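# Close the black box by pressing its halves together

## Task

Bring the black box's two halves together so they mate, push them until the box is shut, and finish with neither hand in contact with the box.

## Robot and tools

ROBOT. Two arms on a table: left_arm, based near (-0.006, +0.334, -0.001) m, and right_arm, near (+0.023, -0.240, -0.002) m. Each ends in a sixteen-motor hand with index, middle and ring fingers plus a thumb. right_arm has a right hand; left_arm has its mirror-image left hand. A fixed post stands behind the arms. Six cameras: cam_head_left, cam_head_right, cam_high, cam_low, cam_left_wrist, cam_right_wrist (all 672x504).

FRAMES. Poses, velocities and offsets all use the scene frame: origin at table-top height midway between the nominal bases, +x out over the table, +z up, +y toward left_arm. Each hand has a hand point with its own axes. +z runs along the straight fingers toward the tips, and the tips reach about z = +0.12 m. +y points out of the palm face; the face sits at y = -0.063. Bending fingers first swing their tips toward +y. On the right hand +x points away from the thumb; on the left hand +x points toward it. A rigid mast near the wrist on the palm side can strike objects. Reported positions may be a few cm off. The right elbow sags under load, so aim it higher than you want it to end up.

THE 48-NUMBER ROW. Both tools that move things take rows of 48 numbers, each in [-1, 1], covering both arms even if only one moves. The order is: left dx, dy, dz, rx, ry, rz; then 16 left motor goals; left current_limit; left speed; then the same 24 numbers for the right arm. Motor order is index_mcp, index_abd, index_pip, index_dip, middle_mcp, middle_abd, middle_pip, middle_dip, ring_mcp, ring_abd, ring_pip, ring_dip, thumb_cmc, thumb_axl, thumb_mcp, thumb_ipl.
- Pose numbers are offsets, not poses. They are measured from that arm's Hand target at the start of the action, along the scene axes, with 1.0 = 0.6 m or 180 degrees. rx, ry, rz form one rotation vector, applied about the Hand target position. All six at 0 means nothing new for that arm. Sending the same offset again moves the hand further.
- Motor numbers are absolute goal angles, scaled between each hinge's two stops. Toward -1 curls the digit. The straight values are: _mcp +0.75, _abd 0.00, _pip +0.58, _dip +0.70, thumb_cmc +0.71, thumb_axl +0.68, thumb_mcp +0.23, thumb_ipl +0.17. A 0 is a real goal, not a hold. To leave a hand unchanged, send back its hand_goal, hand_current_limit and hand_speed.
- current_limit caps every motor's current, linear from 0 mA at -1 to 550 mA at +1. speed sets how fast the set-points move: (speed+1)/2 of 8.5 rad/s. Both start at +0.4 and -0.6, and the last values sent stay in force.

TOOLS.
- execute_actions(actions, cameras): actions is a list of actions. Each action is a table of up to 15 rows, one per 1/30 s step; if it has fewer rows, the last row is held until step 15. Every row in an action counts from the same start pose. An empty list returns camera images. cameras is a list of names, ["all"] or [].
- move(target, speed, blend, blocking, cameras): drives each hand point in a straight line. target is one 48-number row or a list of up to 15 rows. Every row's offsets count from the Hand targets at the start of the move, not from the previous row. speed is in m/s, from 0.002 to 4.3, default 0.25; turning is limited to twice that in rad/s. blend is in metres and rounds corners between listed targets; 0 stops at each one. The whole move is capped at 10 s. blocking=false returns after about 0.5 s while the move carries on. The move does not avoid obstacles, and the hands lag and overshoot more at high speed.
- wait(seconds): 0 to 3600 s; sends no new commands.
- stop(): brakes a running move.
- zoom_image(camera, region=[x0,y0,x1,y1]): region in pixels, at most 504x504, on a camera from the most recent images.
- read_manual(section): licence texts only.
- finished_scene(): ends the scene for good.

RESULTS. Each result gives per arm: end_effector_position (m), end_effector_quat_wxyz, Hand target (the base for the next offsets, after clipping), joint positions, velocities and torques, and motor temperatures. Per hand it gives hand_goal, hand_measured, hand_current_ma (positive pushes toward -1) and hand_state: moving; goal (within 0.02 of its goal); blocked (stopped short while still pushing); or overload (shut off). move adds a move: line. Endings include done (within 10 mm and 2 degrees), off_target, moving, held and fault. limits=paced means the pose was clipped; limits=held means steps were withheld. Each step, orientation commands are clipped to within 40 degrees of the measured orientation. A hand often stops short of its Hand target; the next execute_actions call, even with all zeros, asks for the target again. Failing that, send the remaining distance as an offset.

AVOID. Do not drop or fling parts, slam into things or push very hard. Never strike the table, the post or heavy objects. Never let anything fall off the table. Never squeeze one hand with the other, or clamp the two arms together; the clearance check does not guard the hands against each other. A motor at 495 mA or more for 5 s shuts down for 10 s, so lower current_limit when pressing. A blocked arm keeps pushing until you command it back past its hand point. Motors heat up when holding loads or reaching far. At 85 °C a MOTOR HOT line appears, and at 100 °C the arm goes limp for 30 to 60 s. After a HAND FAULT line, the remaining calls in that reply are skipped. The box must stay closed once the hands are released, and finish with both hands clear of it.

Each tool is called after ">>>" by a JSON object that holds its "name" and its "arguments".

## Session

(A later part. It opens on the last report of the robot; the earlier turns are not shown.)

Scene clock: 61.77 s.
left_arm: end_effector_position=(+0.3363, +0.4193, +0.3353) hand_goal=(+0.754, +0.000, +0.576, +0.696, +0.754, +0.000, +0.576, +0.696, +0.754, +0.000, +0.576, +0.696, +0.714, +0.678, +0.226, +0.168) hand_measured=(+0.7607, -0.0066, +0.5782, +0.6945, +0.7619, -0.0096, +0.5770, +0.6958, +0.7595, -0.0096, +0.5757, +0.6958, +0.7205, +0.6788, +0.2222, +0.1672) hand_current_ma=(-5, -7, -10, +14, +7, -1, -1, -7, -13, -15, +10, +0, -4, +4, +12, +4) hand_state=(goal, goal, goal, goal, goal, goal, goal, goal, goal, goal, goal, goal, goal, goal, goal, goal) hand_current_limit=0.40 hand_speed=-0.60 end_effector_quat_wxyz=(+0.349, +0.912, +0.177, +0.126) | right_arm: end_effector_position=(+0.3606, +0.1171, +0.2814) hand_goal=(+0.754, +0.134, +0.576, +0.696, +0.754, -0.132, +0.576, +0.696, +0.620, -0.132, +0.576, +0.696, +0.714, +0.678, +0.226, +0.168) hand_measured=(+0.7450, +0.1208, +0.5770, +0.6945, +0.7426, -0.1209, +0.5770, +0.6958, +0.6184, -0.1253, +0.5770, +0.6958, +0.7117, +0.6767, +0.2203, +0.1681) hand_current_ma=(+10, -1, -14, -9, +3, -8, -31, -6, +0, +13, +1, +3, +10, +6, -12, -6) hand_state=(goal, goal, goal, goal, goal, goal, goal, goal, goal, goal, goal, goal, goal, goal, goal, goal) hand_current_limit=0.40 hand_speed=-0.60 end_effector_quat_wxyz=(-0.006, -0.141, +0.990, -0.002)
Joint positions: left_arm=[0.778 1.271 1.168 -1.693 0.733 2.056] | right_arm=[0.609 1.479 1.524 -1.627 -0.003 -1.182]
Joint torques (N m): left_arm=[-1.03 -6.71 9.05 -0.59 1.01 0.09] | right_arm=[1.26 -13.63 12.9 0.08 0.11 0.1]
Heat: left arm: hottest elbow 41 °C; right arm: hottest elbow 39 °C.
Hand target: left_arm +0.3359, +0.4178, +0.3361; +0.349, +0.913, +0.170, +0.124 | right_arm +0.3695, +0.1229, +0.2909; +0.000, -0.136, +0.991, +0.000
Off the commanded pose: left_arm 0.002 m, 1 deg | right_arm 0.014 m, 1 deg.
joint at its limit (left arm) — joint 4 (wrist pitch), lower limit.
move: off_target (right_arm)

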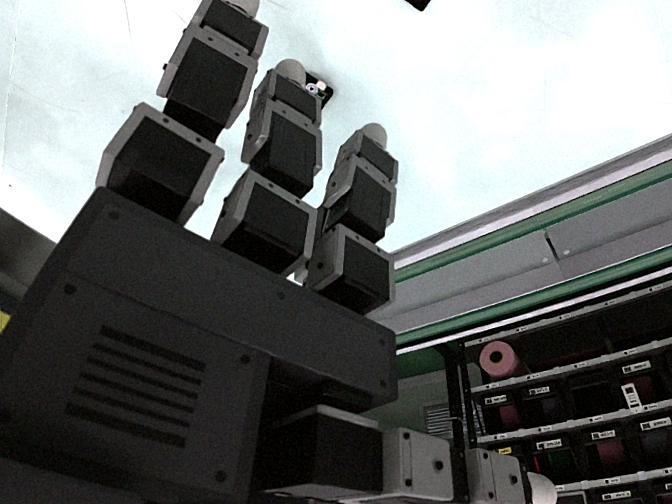

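>>> {"name": "move", "arguments": {"target": [0,0,0,0,0,0, 0.754, 0, 0.576, 0.696, 0.754, 0, 0.576, 0.696, 0.754, 0, 0.576, 0.696, 0.714, 0.678, 0.226, 0.168, 0.4, -0.6, 0.01,0.11,-0.03,0,0,0, 0.754, 0.133, 0.576, 0.696, 0.754, -0.133, 0.576, 0.696, 0.62, -0.133, 0.576, 0.696, 0.714, 0.678, 0.226, 0.168, 0.4, -0.6], "cameras": ["cam_right_wrist", "cam_high", "cam_head_left"]}}

>>> {"name": "zoom_image", "arguments": {"camera": "cam_right_wrist", "region": [260, 0, 460, 160]}}

Scene clock: 65.83 s.
left_arm: end_effector_position=(+0.3363, +0.4193, +0.3353) hand_goal=(+0.754, +0.000, +0.576, +0.696, +0.754, +0.000, +0.576, +0.696, +0.754, +0.000, +0.576, +0.696, +0.714, +0.678, +0.226, +0.168) hand_measured=(+0.7607, -0.0052, +0.5770, +0.6971, +0.7619, -0.0096, +0.5770, +0.6958, +0.7607, -0.0096, +0.5770, +0.6958, +0.7205, +0.6777, +0.2232, +0.1681) hand_current_ma=(-2, -5, -14, -10, -4, -8, +10, -11, -1, -8, +0, +2, -7, -11, +3, -4) hand_state=(goal, goal, goal, goal, goal, goal, goal, goal, goal, goal, goal, goal, goal, goal, goal, goal) hand_current_limit=0.40 hand_speed=-0.60 end_effector_quat_wxyz=(+0.349, +0.912, +0.177, +0.126) | right_arm: end_effector_position=(+0.3648, +0.1795, +0.2568) hand_goal=(+0.754, +0.134, +0.576, +0.696, +0.754, -0.132, +0.576, +0.696, +0.620, -0.132, +0.576, +0.696, +0.714, +0.678, +0.226, +0.168) hand_measured=(+0.7450, +0.1208, +0.5770, +0.6958, +0.7426, -0.1224, +0.5770, +0.6958, +0.6136, -0.1253, +0.5782, +0.6958, +0.7067, +0.6777, +0.2203, +0.1672) hand_current_ma=(+0, -14, -25, +13, -2, +5, -14, +7, -1, +20, +1, -2, +10, -4, +0, +12) hand_state=(goal, goal, goal, goal, goal, goal, goal, goal, goal, goal, goal, goal, goal, goal, goal, goal) hand_current_limit=0.40 hand_speed=-0.60 end_effector_quat_wxyz=(-0.019, -0.140, +0.990, -0.012)
Joint positions: left_arm=[0.778 1.271 1.168 -1.693 0.733 2.056] | right_arm=[0.706 1.616 1.623 -1.622 -0.003 -1.085]
Joint torques (N m): left_arm=[-1.26 -6.77 8.92 -0.75 1 0.14] | right_arm=[1.14 -17.49 12.85 0.75 0.11 0.07]
Heat: left arm: hottest elbow 41 °C; right arm: hottest elbow 41 °C.
Hand target: left_arm +0.3359, +0.4178, +0.3361; +0.349, +0.913, +0.170, +0.124 | right_arm +0.3756, +0.1888, +0.2728; +0.000, -0.136, +0.991, +0.000
Off the commanded pose: left_arm 0.002 m, 1 deg | right_arm 0.022 m, 3 deg.
joint at its limit (left arm) — joint 4 (wrist pitch), lower limit.
move: off_target (right_arm)
Images, in order (width x height): cam_head_left 672x504, cam_high 672x504, cam_right_wrist 672x504.

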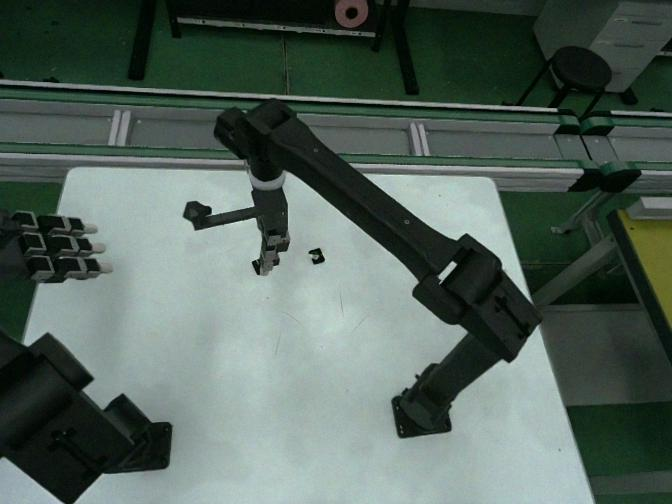

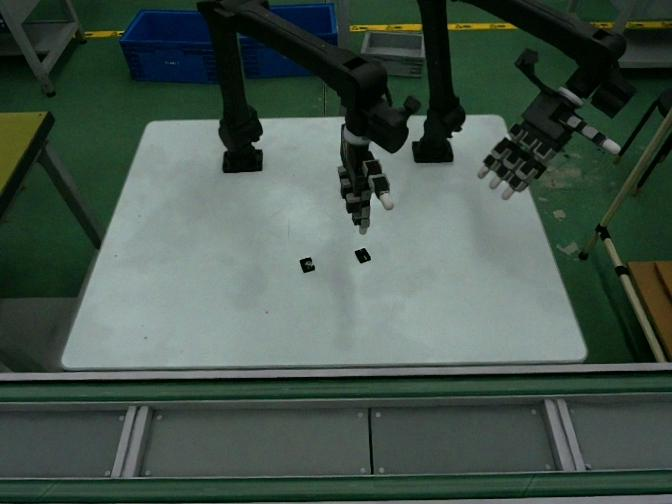

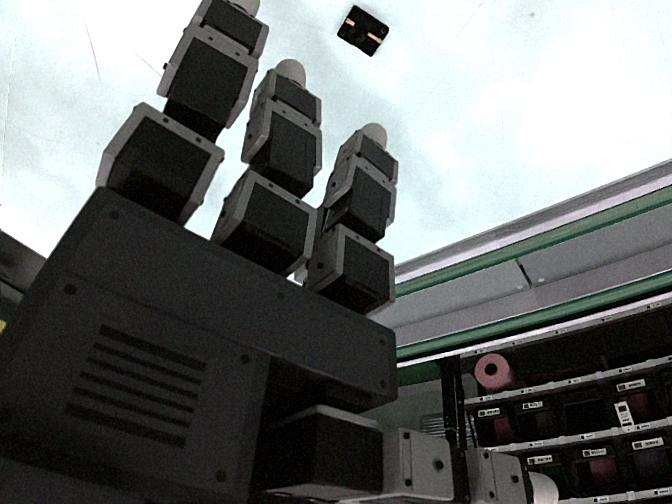

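Scaled by 2.520 from the camera's image (finer frame: 960x720).

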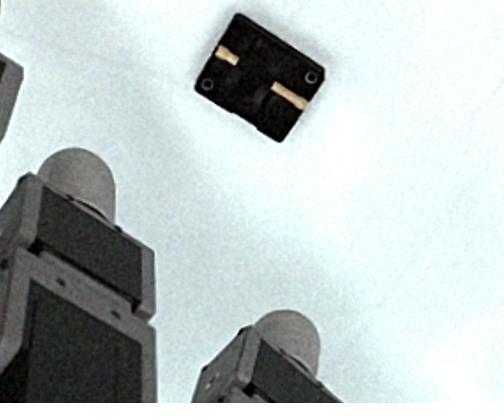

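>>> {"name": "move", "arguments": {"target": [0,0,0,0,0,0, 0.754, 0, 0.576, 0.696, 0.754, 0, 0.576, 0.696, 0.754, 0, 0.576, 0.696, 0.714, 0.678, 0.226, 0.168, 0.4, -0.6, 0.0515,-0.2097,-0.0663,0.3134,0.1146,0.0445, 0.754, 0.133, 0.576, 0.696, 0.754, -0.133, 0.576, 0.696, 0.62, -0.133, 0.576, 0.696, 0.714, 0.678, 0.226, 0.168, 0.4, -0.6], "cameras": ["cam_right_wrist", "cam_high", "cam_head_left", "cam_low"]}}

Scene clock: 77.97 s.
left_arm: end_effector_position=(+0.3363, +0.4193, +0.3353) hand_goal=(+0.754, +0.000, +0.576, +0.696, +0.754, +0.000, +0.576, +0.696, +0.754, +0.000, +0.576, +0.696, +0.714, +0.678, +0.226, +0.168) hand_measured=(+0.7607, -0.0066, +0.5770, +0.6958, +0.7619, -0.0096, +0.5770, +0.6958, +0.7595, -0.0096, +0.5770, +0.6958, +0.7205, +0.6767, +0.2232, +0.1672) hand_current_ma=(-3, -2, -9, +3, +14, +2, -2, -17, -5, -6, +22, +0, -8, -10, +0, +7) hand_state=(goal, goal, goal, goal, goal, goal, goal, goal, goal, goal, goal, goal, goal, goal, goal, goal) hand_current_limit=0.40 hand_speed=-0.60 end_effector_quat_wxyz=(+0.349, +0.912, +0.177, +0.126) | right_arm: end_effector_position=(+0.4004, +0.0665, +0.2357) hand_goal=(+0.754, +0.134, +0.576, +0.696, +0.754, -0.132, +0.576, +0.696, +0.620, -0.132, +0.576, +0.696, +0.714, +0.678, +0.226, +0.168) hand_measured=(+0.7679, +0.1208, +0.5821, +0.6983, +0.7691, -0.1209, +0.5859, +0.6971, +0.6353, -0.1253, +0.5821, +0.7022, +0.7293, +0.6777, +0.2203, +0.1681) hand_current_ma=(+15, -7, -7, -1, +9, -8, -26, +22, +3, +18, -1, +28, +3, +2, -3, +7) hand_state=(goal, goal, goal, goal, goal, goal, goal, goal, goal, goal, goal, goal, goal, goal, goal, goal) hand_current_limit=0.40 hand_speed=-0.60 end_effector_quat_wxyz=(-0.102, -0.190, +0.847, +0.487)
Joint positions: left_arm=[0.778 1.271 1.168 -1.693 0.733 2.056] | right_arm=[0.212 1.689 1.212 -1.35 -1.021 -1.883]
Joint torques (N m): left_arm=[-1.14 -6.53 9.11 -0.68 1.03 0.06] | right_arm=[0.5 -15.68 8.7 -0.5 -1.09 -0.15]
Heat: left arm: hottest elbow 42 °C; right arm: hottest elbow 41 °C.
Hand target: left_arm +0.3359, +0.4178, +0.3361; +0.349, +0.913, +0.170, +0.124 | right_arm +0.4064, +0.0631, +0.2331; -0.106, -0.184, +0.846, +0.489
Off the commanded pose: left_arm 0.002 m, 1 deg | right_arm 0.007 m, 1 deg.
joint at its limit (left arm) — joint 4 (wrist pitch), lower limit.
move: done
Images, in order (width x height): cam_head_left 672x504, cam_high 672x504, cam_low 672x504, cam_right_wrist 672x504.

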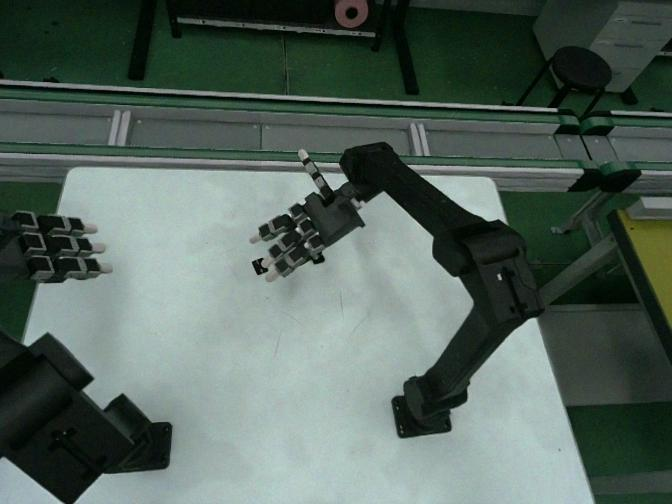

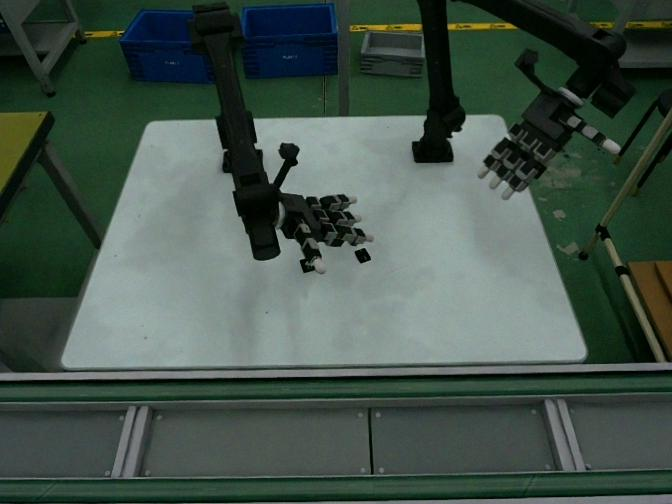

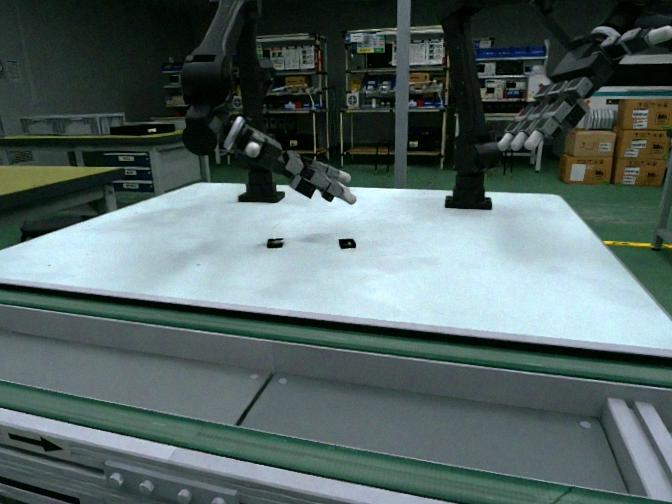

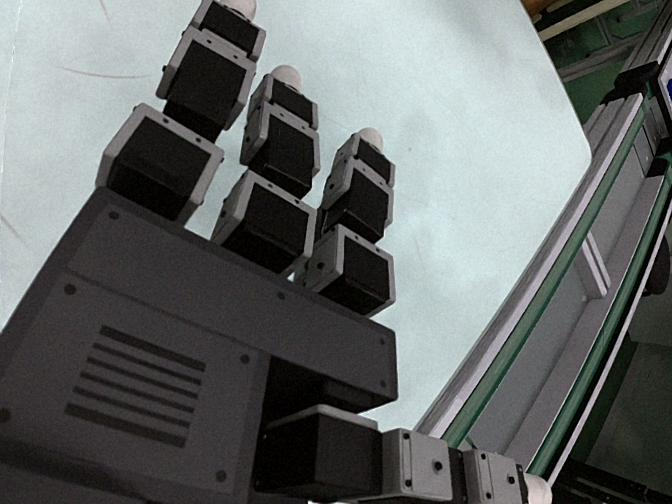

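>>> {"name": "move", "arguments": {"target": [0,0,0,0,0,0, 0.754, 0, 0.576, 0.696, 0.754, 0, 0.576, 0.696, 0.754, 0, 0.576, 0.696, 0.714, 0.678, 0.226, 0.168, 0.4, -0.6, 0.01,-0.006,-0.12,0,0,0, 0.754, 0.133, 0.576, 0.696, 0.754, -0.133, 0.576, 0.696, 0.62, -0.133, 0.576, 0.696, 0.714, 0.678, 0.226, 0.168, 0.4, -0.6], "cameras": ["cam_right_wrist", "cam_high", "cam_head_left", "cam_head_right", "cam_low"]}}

>>> {"name": "zoom_image", "arguments": {"camera": "cam_head_left", "region": [220, 220, 340, 300]}}

>>> {"name": "zoom_image", "arguments": {"camera": "cam_high", "region": [290, 200, 410, 280]}}

>>> {"name": "zoom_image", "arguments": {"camera": "cam_low", "region": [250, 170, 370, 260]}}

Scene clock: 81.10 s.
left_arm: end_effector_position=(+0.3363, +0.4193, +0.3353) hand_goal=(+0.754, +0.000, +0.576, +0.696, +0.754, +0.000, +0.576, +0.696, +0.754, +0.000, +0.576, +0.696, +0.714, +0.678, +0.226, +0.168) hand_measured=(+0.7607, -0.0066, +0.5770, +0.6971, +0.7619, -0.0096, +0.5770, +0.6971, +0.7607, -0.0096, +0.5770, +0.6958, +0.7205, +0.6777, +0.2222, +0.1681) hand_current_ma=(+3, +1, -8, -9, +9, -18, +11, -6, -8, -11, +12, -1, +3, -9, +3, -2) hand_state=(goal, goal, goal, goal, goal, goal, goal, goal, goal, goal, goal, goal, goal, goal, goal, goal) hand_current_limit=0.40 hand_speed=-0.60 end_effector_quat_wxyz=(+0.349, +0.912, +0.177, +0.126) | right_arm: end_effector_position=(+0.4048, +0.0641, +0.1583) hand_goal=(+0.754, +0.134, +0.576, +0.696, +0.754, -0.132, +0.576, +0.696, +0.620, -0.132, +0.576, +0.696, +0.714, +0.678, +0.226, +0.168) hand_measured=(+0.7703, +0.1237, +0.5821, +0.6971, +0.7703, -0.1209, +0.5859, +0.6971, +0.6365, -0.1253, +0.5808, +0.7022, +0.7305, +0.6767, +0.2203, +0.1672) hand_current_ma=(+15, -2, -11, -2, -7, -12, +1, +15, +16, -2, -13, +0, +0, +13, +1, +4) hand_state=(goal, goal, goal, goal, goal, goal, goal, goal, goal, goal, goal, goal, goal, goal, goal, goal) hand_current_limit=0.40 hand_speed=-0.60 end_effector_quat_wxyz=(-0.122, -0.180, +0.846, +0.487)
Joint positions: left_arm=[0.778 1.271 1.168 -1.693 0.733 2.056] | right_arm=[0.204 1.825 1.157 -1.221 -1.021 -1.904]
Joint torques (N m): left_arm=[-1.14 -6.48 9.05 -0.75 0.99 0.1] | right_arm=[0.15 -18.26 7.61 0.46 -0.95 -0.15]
Heat: left arm: hottest elbow 42 °C; right arm: hottest elbow 41 °C.
Hand target: left_arm +0.3359, +0.4178, +0.3361; +0.349, +0.913, +0.170, +0.124 | right_arm +0.4125, +0.0595, +0.1611; -0.106, -0.184, +0.846, +0.489
Off the commanded pose: left_arm 0.002 m, 1 deg | right_arm 0.009 m, 2 deg.
joint at its limit (left arm) — joint 4 (wrist pitch), lower limit.
move: done
Images, in order (width x height): cam_head_left 672x504, cam_head_right 672x504, cam_high 672x504, cam_low 672x504, cam_right_wrist 672x504.

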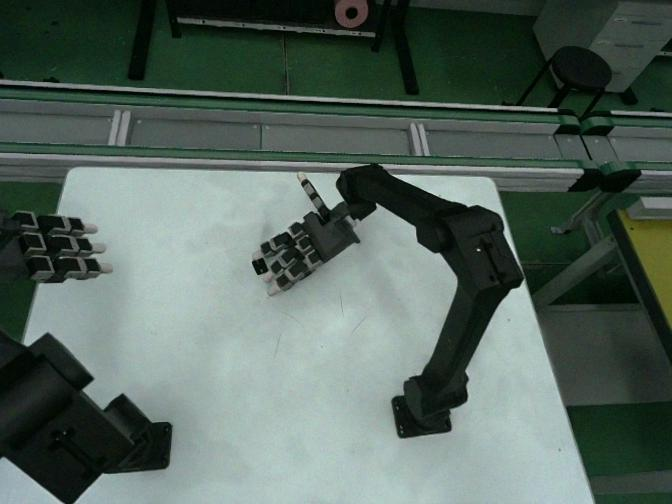

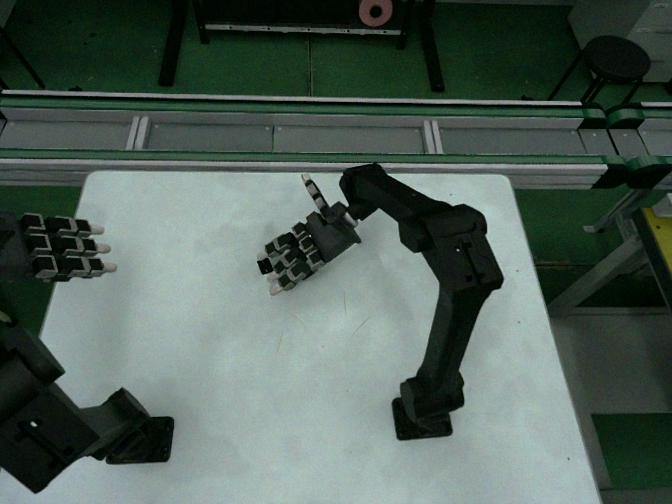

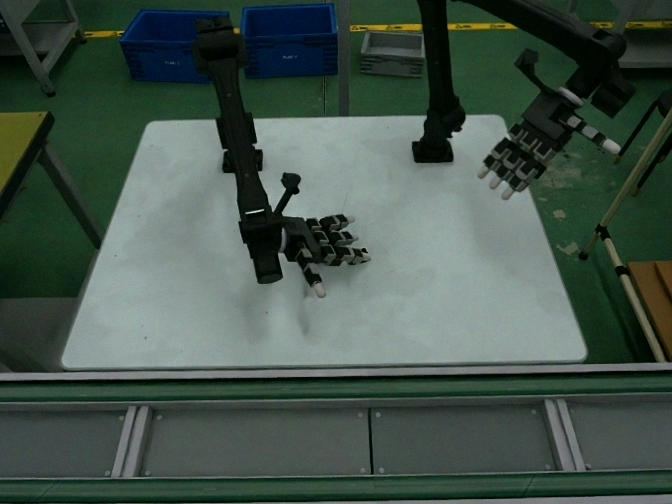

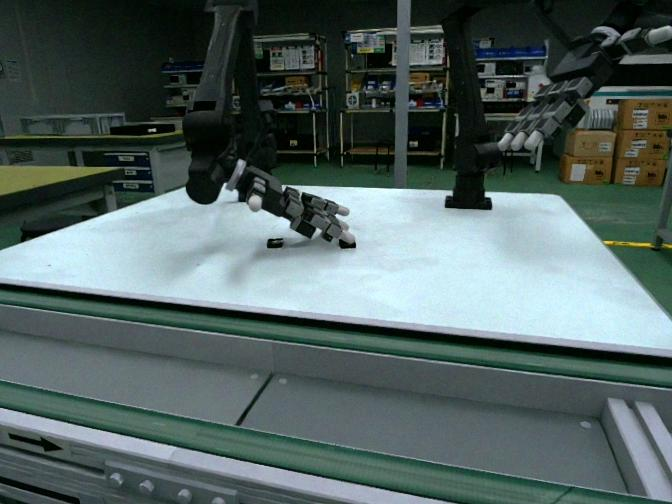

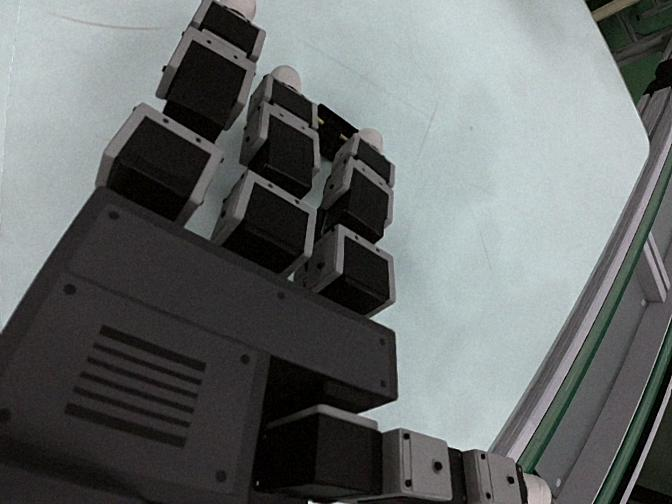

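Scaled by 4.200 from the camera's image (finer frame: 960x720).

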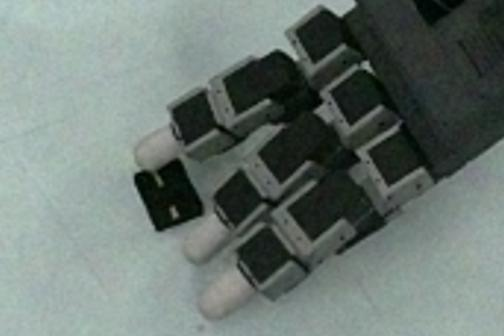

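Scaled by 4.200 from the camera's image (finer frame: 960x720).

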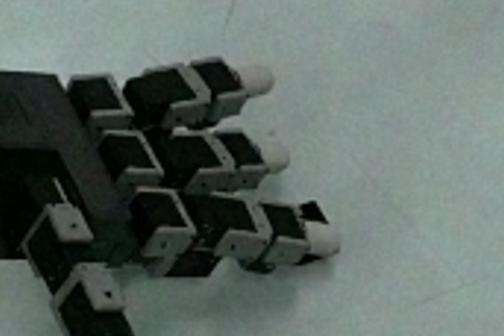

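Scaled by 4.200 from the camera's image (finer frame: 960x720).

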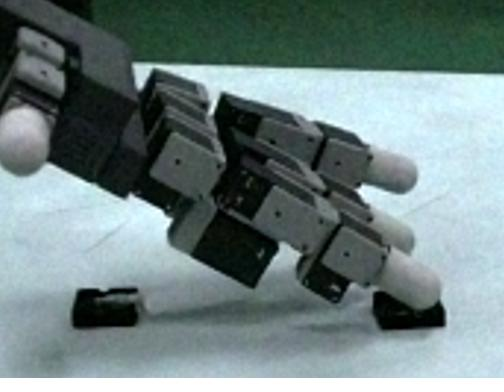

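>>> {"name": "zoom_image", "arguments": {"camera": "cam_right_wrist", "region": [240, 50, 440, 210]}}

Scaled by 2.520 from the camera's image (finer frame: 960x720).

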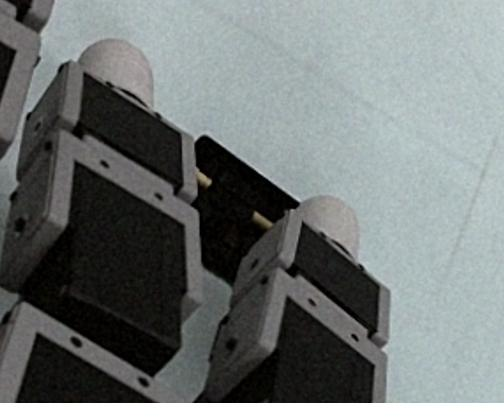

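>>> {"name": "move", "arguments": {"target": [0,0,0,0,0,0, 0.754, 0, 0.576, 0.696, 0.754, 0, 0.576, 0.696, 0.754, 0, 0.576, 0.696, 0.714, 0.678, 0.226, 0.168, 0.4, -0.6, 0.0228,0.01,-0.0222,0.003,-0.0095,-0.003, 0.754, 0.133, 0.576, 0.696, 0.754, -0.133, 0.576, 0.696, 0.62, -0.133, 0.576, 0.696, 0.714, 0.678, 0.226, 0.168, 0.4, -0.6], "cameras": ["cam_right_wrist", "cam_high", "cam_head_left", "cam_low"], "speed": 0.1}}

>>> {"name": "zoom_image", "arguments": {"camera": "cam_right_wrist", "region": [240, 50, 440, 210]}}

>>> {"name": "zoom_image", "arguments": {"camera": "cam_head_left", "region": [220, 220, 340, 300]}}

>>> {"name": "zoom_image", "arguments": {"camera": "cam_low", "region": [250, 170, 370, 260]}}

Scene clock: 84.70 s.
left_arm: end_effector_position=(+0.3363, +0.4193, +0.3353) hand_goal=(+0.754, +0.000, +0.576, +0.696, +0.754, +0.000, +0.576, +0.696, +0.754, +0.000, +0.576, +0.696, +0.714, +0.678, +0.226, +0.168) hand_measured=(+0.7619, -0.0066, +0.5770, +0.6971, +0.7619, -0.0096, +0.5757, +0.6958, +0.7607, -0.0096, +0.5770, +0.6958, +0.7217, +0.6777, +0.2222, +0.1672) hand_current_ma=(-5, -11, -7, +5, +11, -13, -10, -5, -6, -21, +15, -9, -9, -3, -2, +5) hand_state=(goal, goal, goal, goal, goal, goal, goal, goal, goal, goal, goal, goal, goal, goal, goal, goal) hand_current_limit=0.40 hand_speed=-0.60 end_effector_quat_wxyz=(+0.349, +0.912, +0.177, +0.126) | right_arm: end_effector_position=(+0.4117, +0.0660, +0.1487) hand_goal=(+0.754, +0.134, +0.576, +0.696, +0.754, -0.132, +0.576, +0.696, +0.620, -0.132, +0.576, +0.696, +0.714, +0.678, +0.226, +0.168) hand_measured=(+0.7691, +0.1223, +0.5821, +0.6971, +0.7703, -0.1224, +0.5872, +0.6983, +0.6365, -0.1253, +0.5808, +0.7034, +0.7305, +0.6777, +0.2203, +0.1672) hand_current_ma=(+5, -10, -7, -12, -4, -5, -6, +8, -13, -3, +18, +5, +17, -5, +14, -3) hand_state=(goal, goal, goal, goal, goal, goal, goal, goal, goal, goal, goal, goal, goal, goal, goal, goal) hand_current_limit=0.40 hand_speed=-0.60 end_effector_quat_wxyz=(-0.100, -0.191, +0.846, +0.488)
Joint positions: left_arm=[0.778 1.271 1.168 -1.693 0.733 2.056] | right_arm=[0.204 1.842 1.157 -1.149 -1.022 -1.897]
Joint torques (N m): left_arm=[-1.14 -7.53 8.83 -0.65 1.02 0.12] | right_arm=[0.62 -16.91 9.03 0.55 -1.1 0.01]
Heat: left arm: hottest elbow 42 °C; right arm: hottest elbow 41 °C.
Hand target: left_arm +0.3359, +0.4178, +0.3361; +0.349, +0.913, +0.170, +0.124 | right_arm +0.4261, +0.0655, +0.1478; -0.090, -0.188, +0.846, +0.490
Off the commanded pose: left_arm 0.002 m, 1 deg | right_arm 0.015 m, 1 deg.
joint at its limit (left arm) — joint 4 (wrist pitch), lower limit.
move: off_target (right_arm)
Images, in order (width x height): cam_head_left 672x504, cam_high 672x504, cam_low 672x504, cam_right_wrist 672x504.

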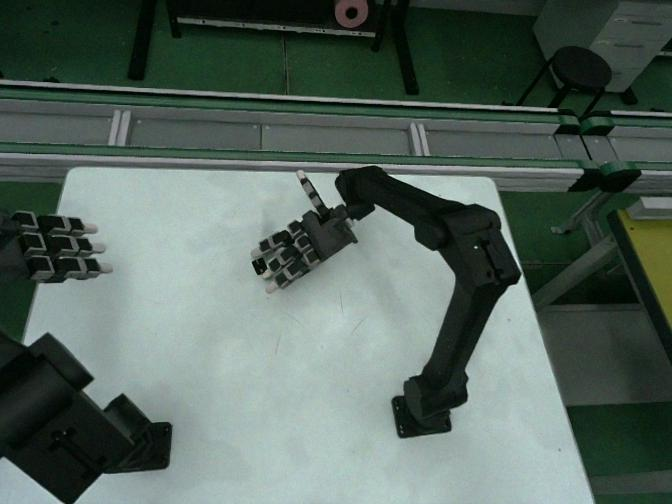

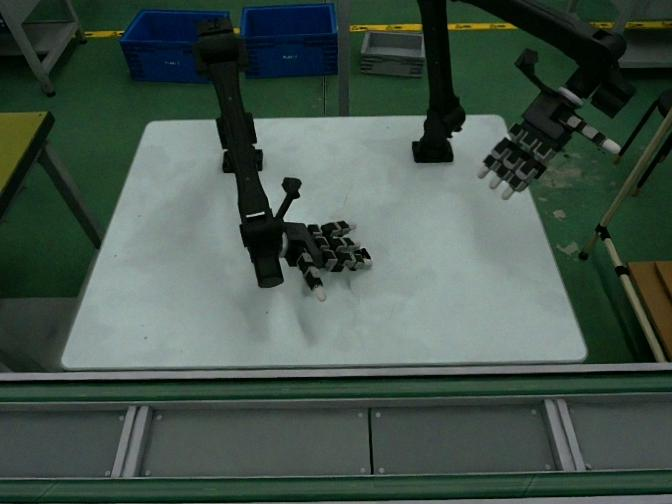

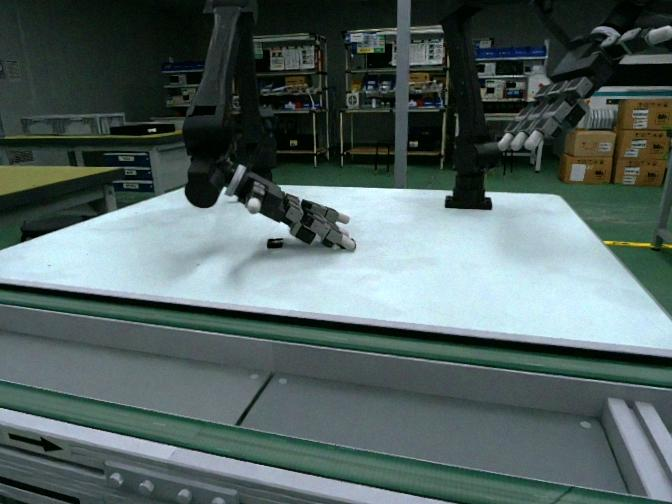

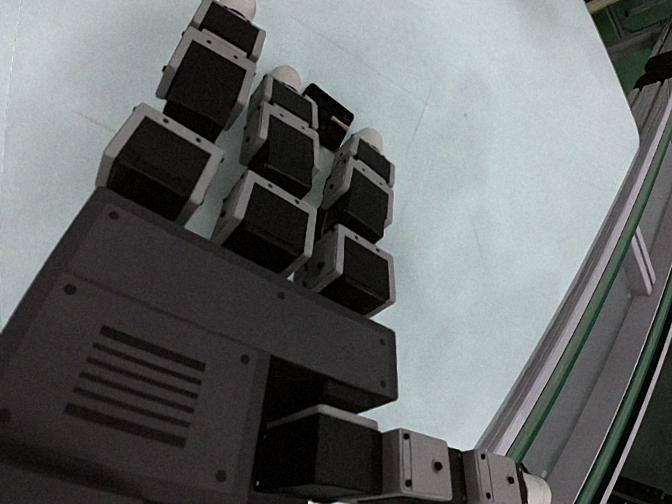

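Scaled by 2.520 from the camera's image (finer frame: 960x720).

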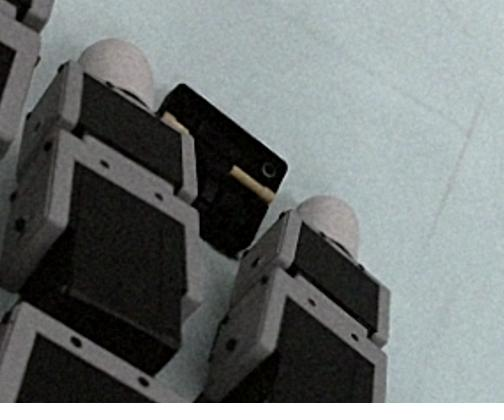

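Scaled by 4.200 from the camera's image (finer frame: 960x720).

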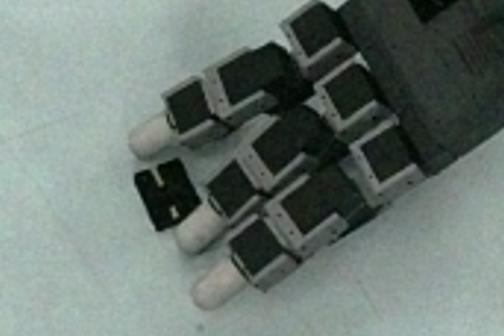

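Scaled by 4.200 from the camera's image (finer frame: 960x720).

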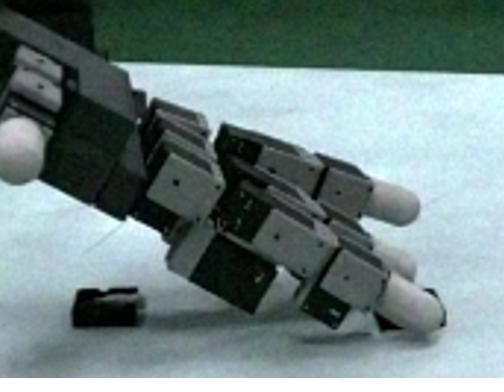

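>>> {"name": "move", "arguments": {"target": [0,0,0,0,0,0, 0.754, 0, 0.576, 0.696, 0.754, 0, 0.576, 0.696, 0.754, 0, 0.576, 0.696, 0.714, 0.678, 0.226, 0.168, 0.4, -0.6, 0,0.0025,-0.02,0,0,0, 0.754, 0.133, 0.576, 0.696, 0.754, -0.133, 0.576, 0.696, 0.62, -0.133, 0.576, 0.696, 0.714, 0.678, 0.226, 0.168, 0.4, -0.6], "cameras": ["cam_right_wrist", "cam_high", "cam_head_left", "cam_low"], "speed": 0.05}}

>>> {"name": "zoom_image", "arguments": {"camera": "cam_right_wrist", "region": [240, 50, 440, 210]}}

>>> {"name": "zoom_image", "arguments": {"camera": "cam_head_left", "region": [220, 220, 340, 300]}}

>>> {"name": "zoom_image", "arguments": {"camera": "cam_low", "region": [250, 170, 370, 260]}}

Scene clock: 87.90 s.
left_arm: end_effector_position=(+0.3363, +0.4193, +0.3353) hand_goal=(+0.754, +0.000, +0.576, +0.696, +0.754, +0.000, +0.576, +0.696, +0.754, +0.000, +0.576, +0.696, +0.714, +0.678, +0.226, +0.168) hand_measured=(+0.7607, -0.0066, +0.5770, +0.6958, +0.7619, -0.0096, +0.5770, +0.6958, +0.7607, -0.0096, +0.5782, +0.6958, +0.7205, +0.6777, +0.2232, +0.1672) hand_current_ma=(-3, -4, -6, +4, +8, -16, +3, -11, -5, -9, +10, +5, +10, -5, -14, +14) hand_state=(goal, goal, goal, goal, goal, goal, goal, goal, goal, goal, goal, goal, goal, goal, goal, goal) hand_current_limit=0.40 hand_speed=-0.60 end_effector_quat_wxyz=(+0.349, +0.912, +0.177, +0.126) | right_arm: end_effector_position=(+0.4151, +0.0667, +0.1443) hand_goal=(+0.754, +0.134, +0.576, +0.696, +0.754, -0.132, +0.576, +0.696, +0.620, -0.132, +0.576, +0.696, +0.714, +0.678, +0.226, +0.168) hand_measured=(+0.7691, +0.1208, +0.5770, +0.6958, +0.7679, -0.1370, +0.5770, +0.6958, +0.6377, -0.1253, +0.5808, +0.7022, +0.7305, +0.6777, +0.2203, +0.1672) hand_current_ma=(-8, -22, -4, +4, -3, +0, +12, +11, -1, -1, +8, +15, +9, -2, +1, +5) hand_state=(goal, goal, goal, goal, goal, goal, goal, goal, goal, goal, goal, goal, goal, goal, goal, goal) hand_current_limit=0.40 hand_speed=-0.60 end_effector_quat_wxyz=(-0.093, -0.192, +0.845, +0.491)
Joint positions: left_arm=[0.778 1.271 1.168 -1.693 0.733 2.056] | right_arm=[0.203 1.852 1.157 -1.12 -1.027 -1.892]
Joint torques (N m): left_arm=[-1.26 -7.53 8.87 -0.54 1.03 0.13] | right_arm=[0.79 -15.91 8.31 0.69 -0.95 0.06]
Heat: left arm: hottest elbow 42 °C; right arm: hottest elbow 41 °C.
Hand target: left_arm +0.3359, +0.4178, +0.3361; +0.349, +0.913, +0.170, +0.124 | right_arm +0.4262, +0.0670, +0.1357; -0.090, -0.188, +0.846, +0.490
Off the commanded pose: left_arm 0.002 m, 1 deg | right_arm 0.014 m, 1 deg.
joint at its limit (left arm) — joint 4 (wrist pitch), lower limit.
move: off_target (right_arm)
Images, in order (width x height): cam_head_left 672x504, cam_high 672x504, cam_low 672x504, cam_right_wrist 672x504.

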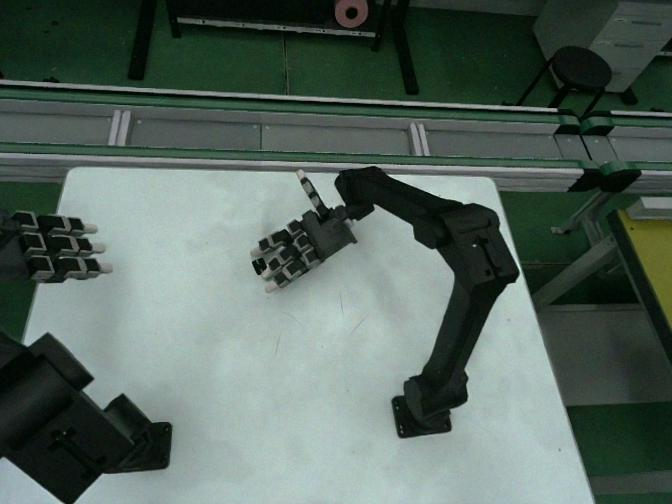

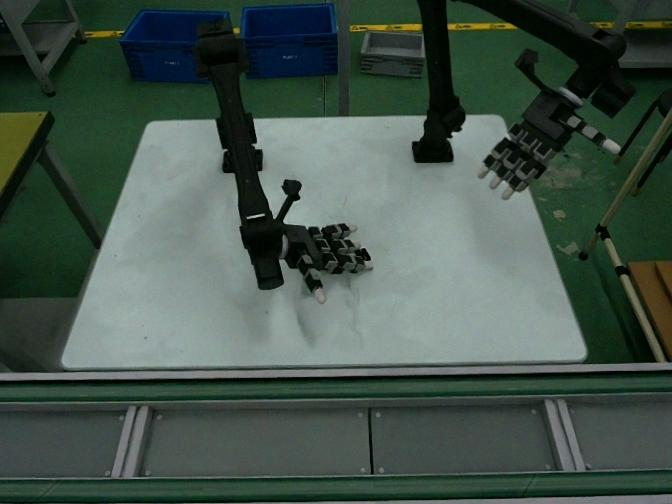

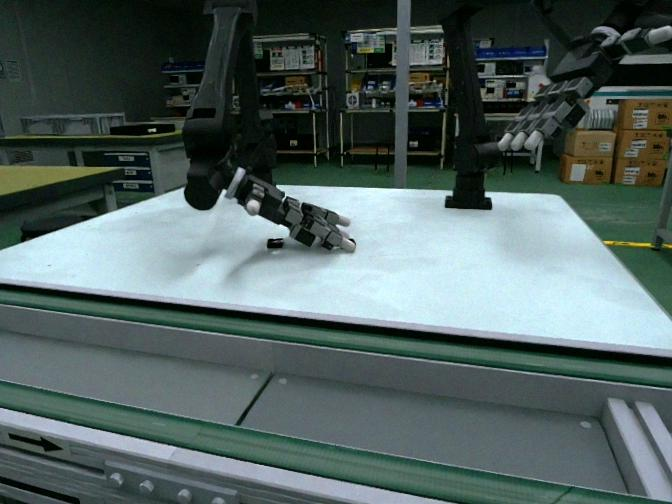

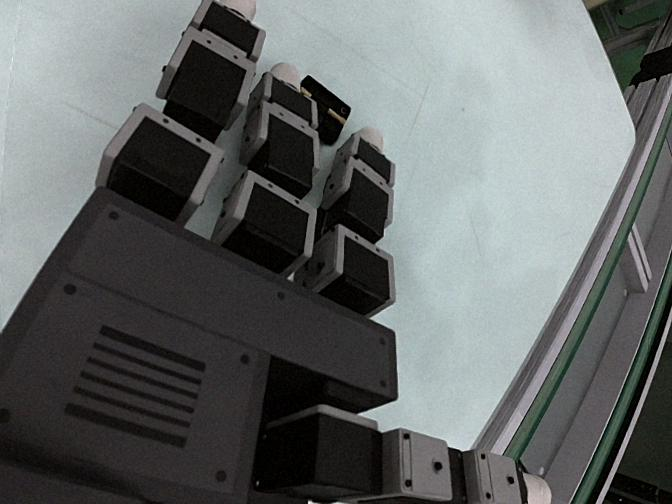

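Scaled by 2.520 from the camera's image (finer frame: 960x720).

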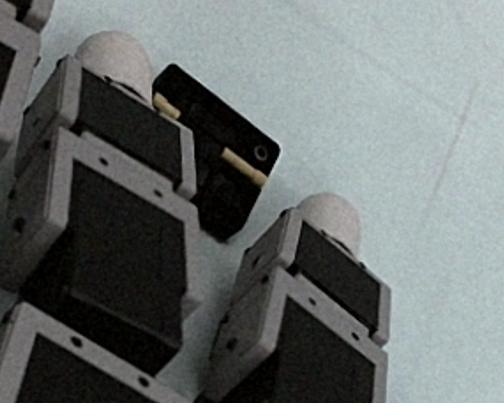

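Scaled by 4.200 from the camera's image (finer frame: 960x720).

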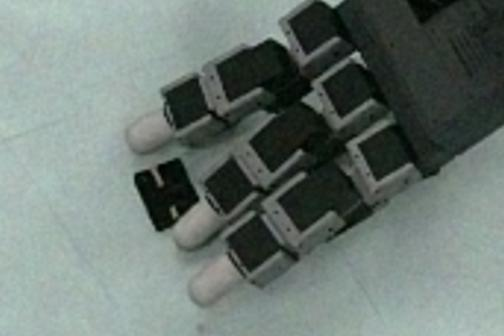

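Scaled by 4.200 from the camera's image (finer frame: 960x720).

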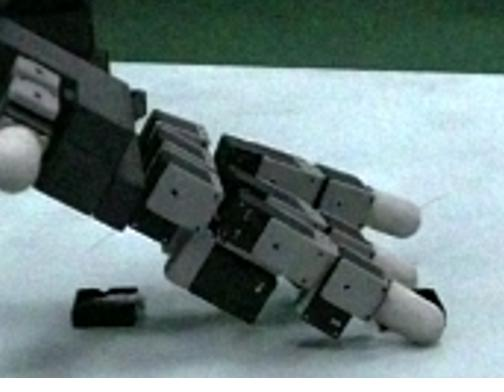

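>>> {"name": "move", "arguments": {"target": [0,0,0,0,0,0, 0.754, 0, 0.576, 0.696, 0.754, 0, 0.576, 0.696, 0.754, 0, 0.576, 0.696, 0.714, 0.678, 0.226, 0.168, 0.4, -0.6, -0.0063,-0.0102,0.0158,0,0,0, 0.754, 0.133, 0.576, 0.696, 0.754, -0.133, 0.576, 0.696, 0.62, -0.133, 0.576, 0.696, 0.714, 0.678, 0.226, 0.168, 0.4, -0.6], "cameras": ["cam_right_wrist", "cam_head_left", "cam_low"], "speed": 0.05}}

>>> {"name": "zoom_image", "arguments": {"camera": "cam_right_wrist", "region": [240, 50, 440, 210]}}

>>> {"name": "zoom_image", "arguments": {"camera": "cam_head_left", "region": [230, 240, 310, 290]}}

>>> {"name": "zoom_image", "arguments": {"camera": "cam_low", "region": [300, 210, 380, 260]}}

Scene clock: 95.33 s.
left_arm: end_effector_position=(+0.3363, +0.4193, +0.3353) hand_goal=(+0.754, +0.000, +0.576, +0.696, +0.754, +0.000, +0.576, +0.696, +0.754, +0.000, +0.576, +0.696, +0.714, +0.678, +0.226, +0.168) hand_measured=(+0.7607, -0.0066, +0.5757, +0.6958, +0.7619, -0.0096, +0.5770, +0.6958, +0.7595, -0.0096, +0.5770, +0.6958, +0.7217, +0.6777, +0.2232, +0.1681) hand_current_ma=(+1, +12, +0, +11, +15, -5, +2, -6, +6, -7, +1, -8, -1, -19, -8, -8) hand_state=(goal, goal, goal, goal, goal, goal, goal, goal, goal, goal, goal, goal, goal, goal, goal, goal) hand_current_limit=0.40 hand_speed=-0.60 end_effector_quat_wxyz=(+0.349, +0.912, +0.177, +0.126) | right_arm: end_effector_position=(+0.4151, +0.0661, +0.1444) hand_goal=(+0.754, +0.134, +0.576, +0.696, +0.754, -0.132, +0.576, +0.696, +0.620, -0.132, +0.576, +0.696, +0.714, +0.678, +0.226, +0.168) hand_measured=(+0.7667, +0.1194, +0.5770, +0.6958, +0.7655, -0.1370, +0.5770, +0.6971, +0.6377, -0.1253, +0.5808, +0.7022, +0.7305, +0.6777, +0.2203, +0.1681) hand_current_ma=(+19, -9, -9, -6, +12, +10, -1, +13, -5, +8, +8, +5, +9, +8, -13, +9) hand_state=(goal, goal, goal, goal, goal, goal, goal, goal, goal, goal, goal, goal, goal, goal, goal, goal) hand_current_limit=0.40 hand_speed=-0.60 end_effector_quat_wxyz=(-0.094, -0.191, +0.845, +0.491)
Joint positions: left_arm=[0.778 1.271 1.168 -1.693 0.733 2.056] | right_arm=[0.202 1.852 1.157 -1.124 -1.027 -1.893]
Joint torques (N m): left_arm=[-0.5 -7.36 8.88 -0.7 0.98 0.09] | right_arm=[0.21 -18.26 7.82 -0.28 -0.89 -0.1]
Heat: left arm: hottest elbow 43 °C; right arm: hottest elbow 40 °C.
Hand target: left_arm +0.3359, +0.4178, +0.3361; +0.349, +0.913, +0.170, +0.124 | right_arm +0.4224, +0.0608, +0.1452; -0.090, -0.188, +0.846, +0.490
Off the commanded pose: left_arm 0.002 m, 1 deg | right_arm 0.009 m, 1 deg.
joint at its limit (left arm) — joint 4 (wrist pitch), lower limit.
move: done
Images, in order (width x height): cam_head_left 672x504, cam_low 672x504, cam_right_wrist 672x504.

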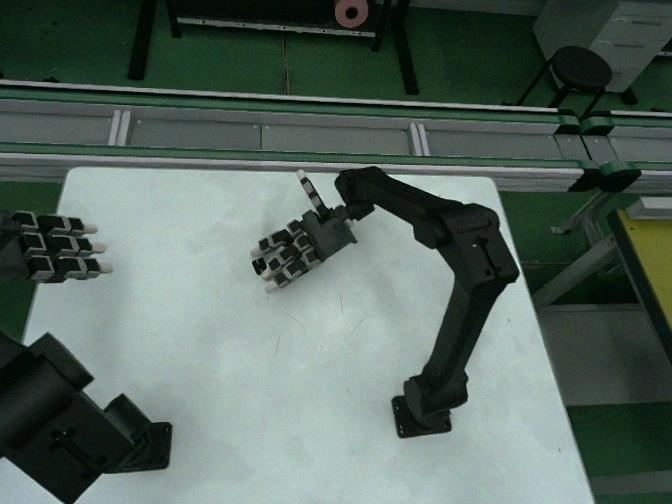

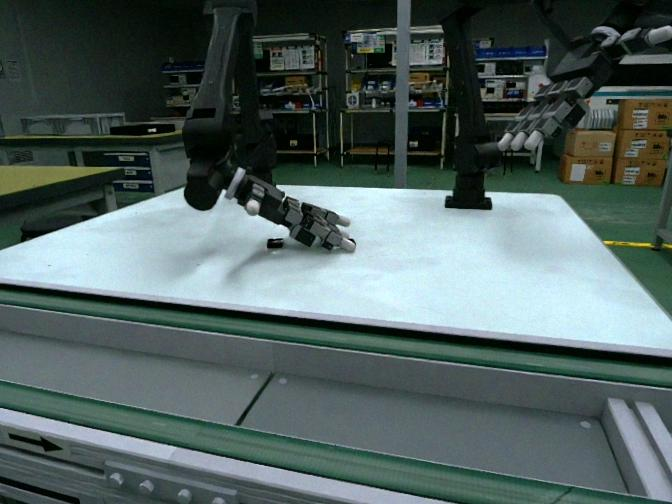

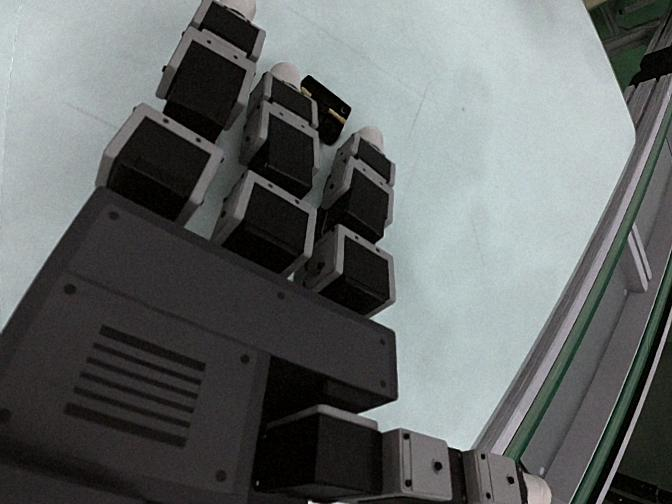

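Scaled by 2.520 from the camera's image (finer frame: 960x720).

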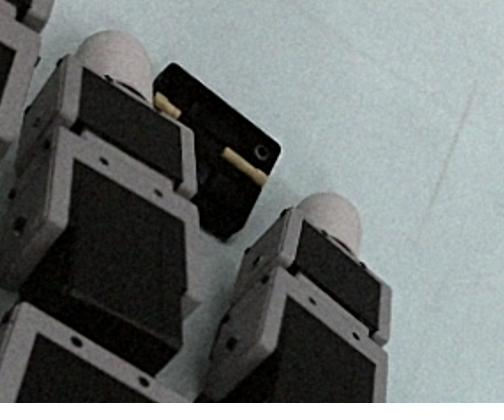

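Scaled by 6.300 from the camera's image (finer frame: 960x720).

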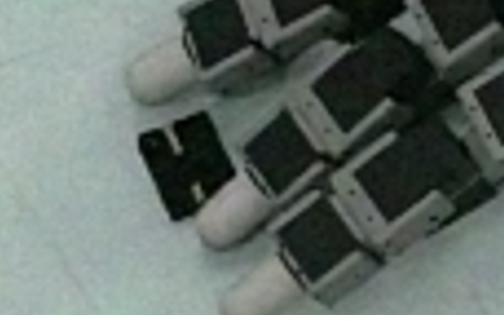

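Scaled by 6.300 from the camera's image (finer frame: 960x720).

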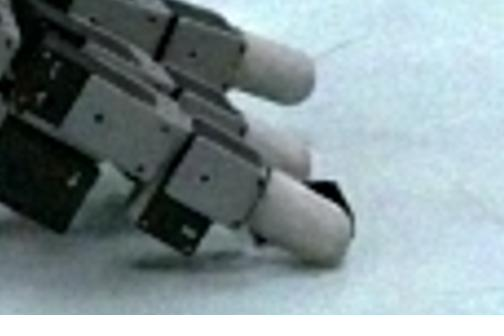

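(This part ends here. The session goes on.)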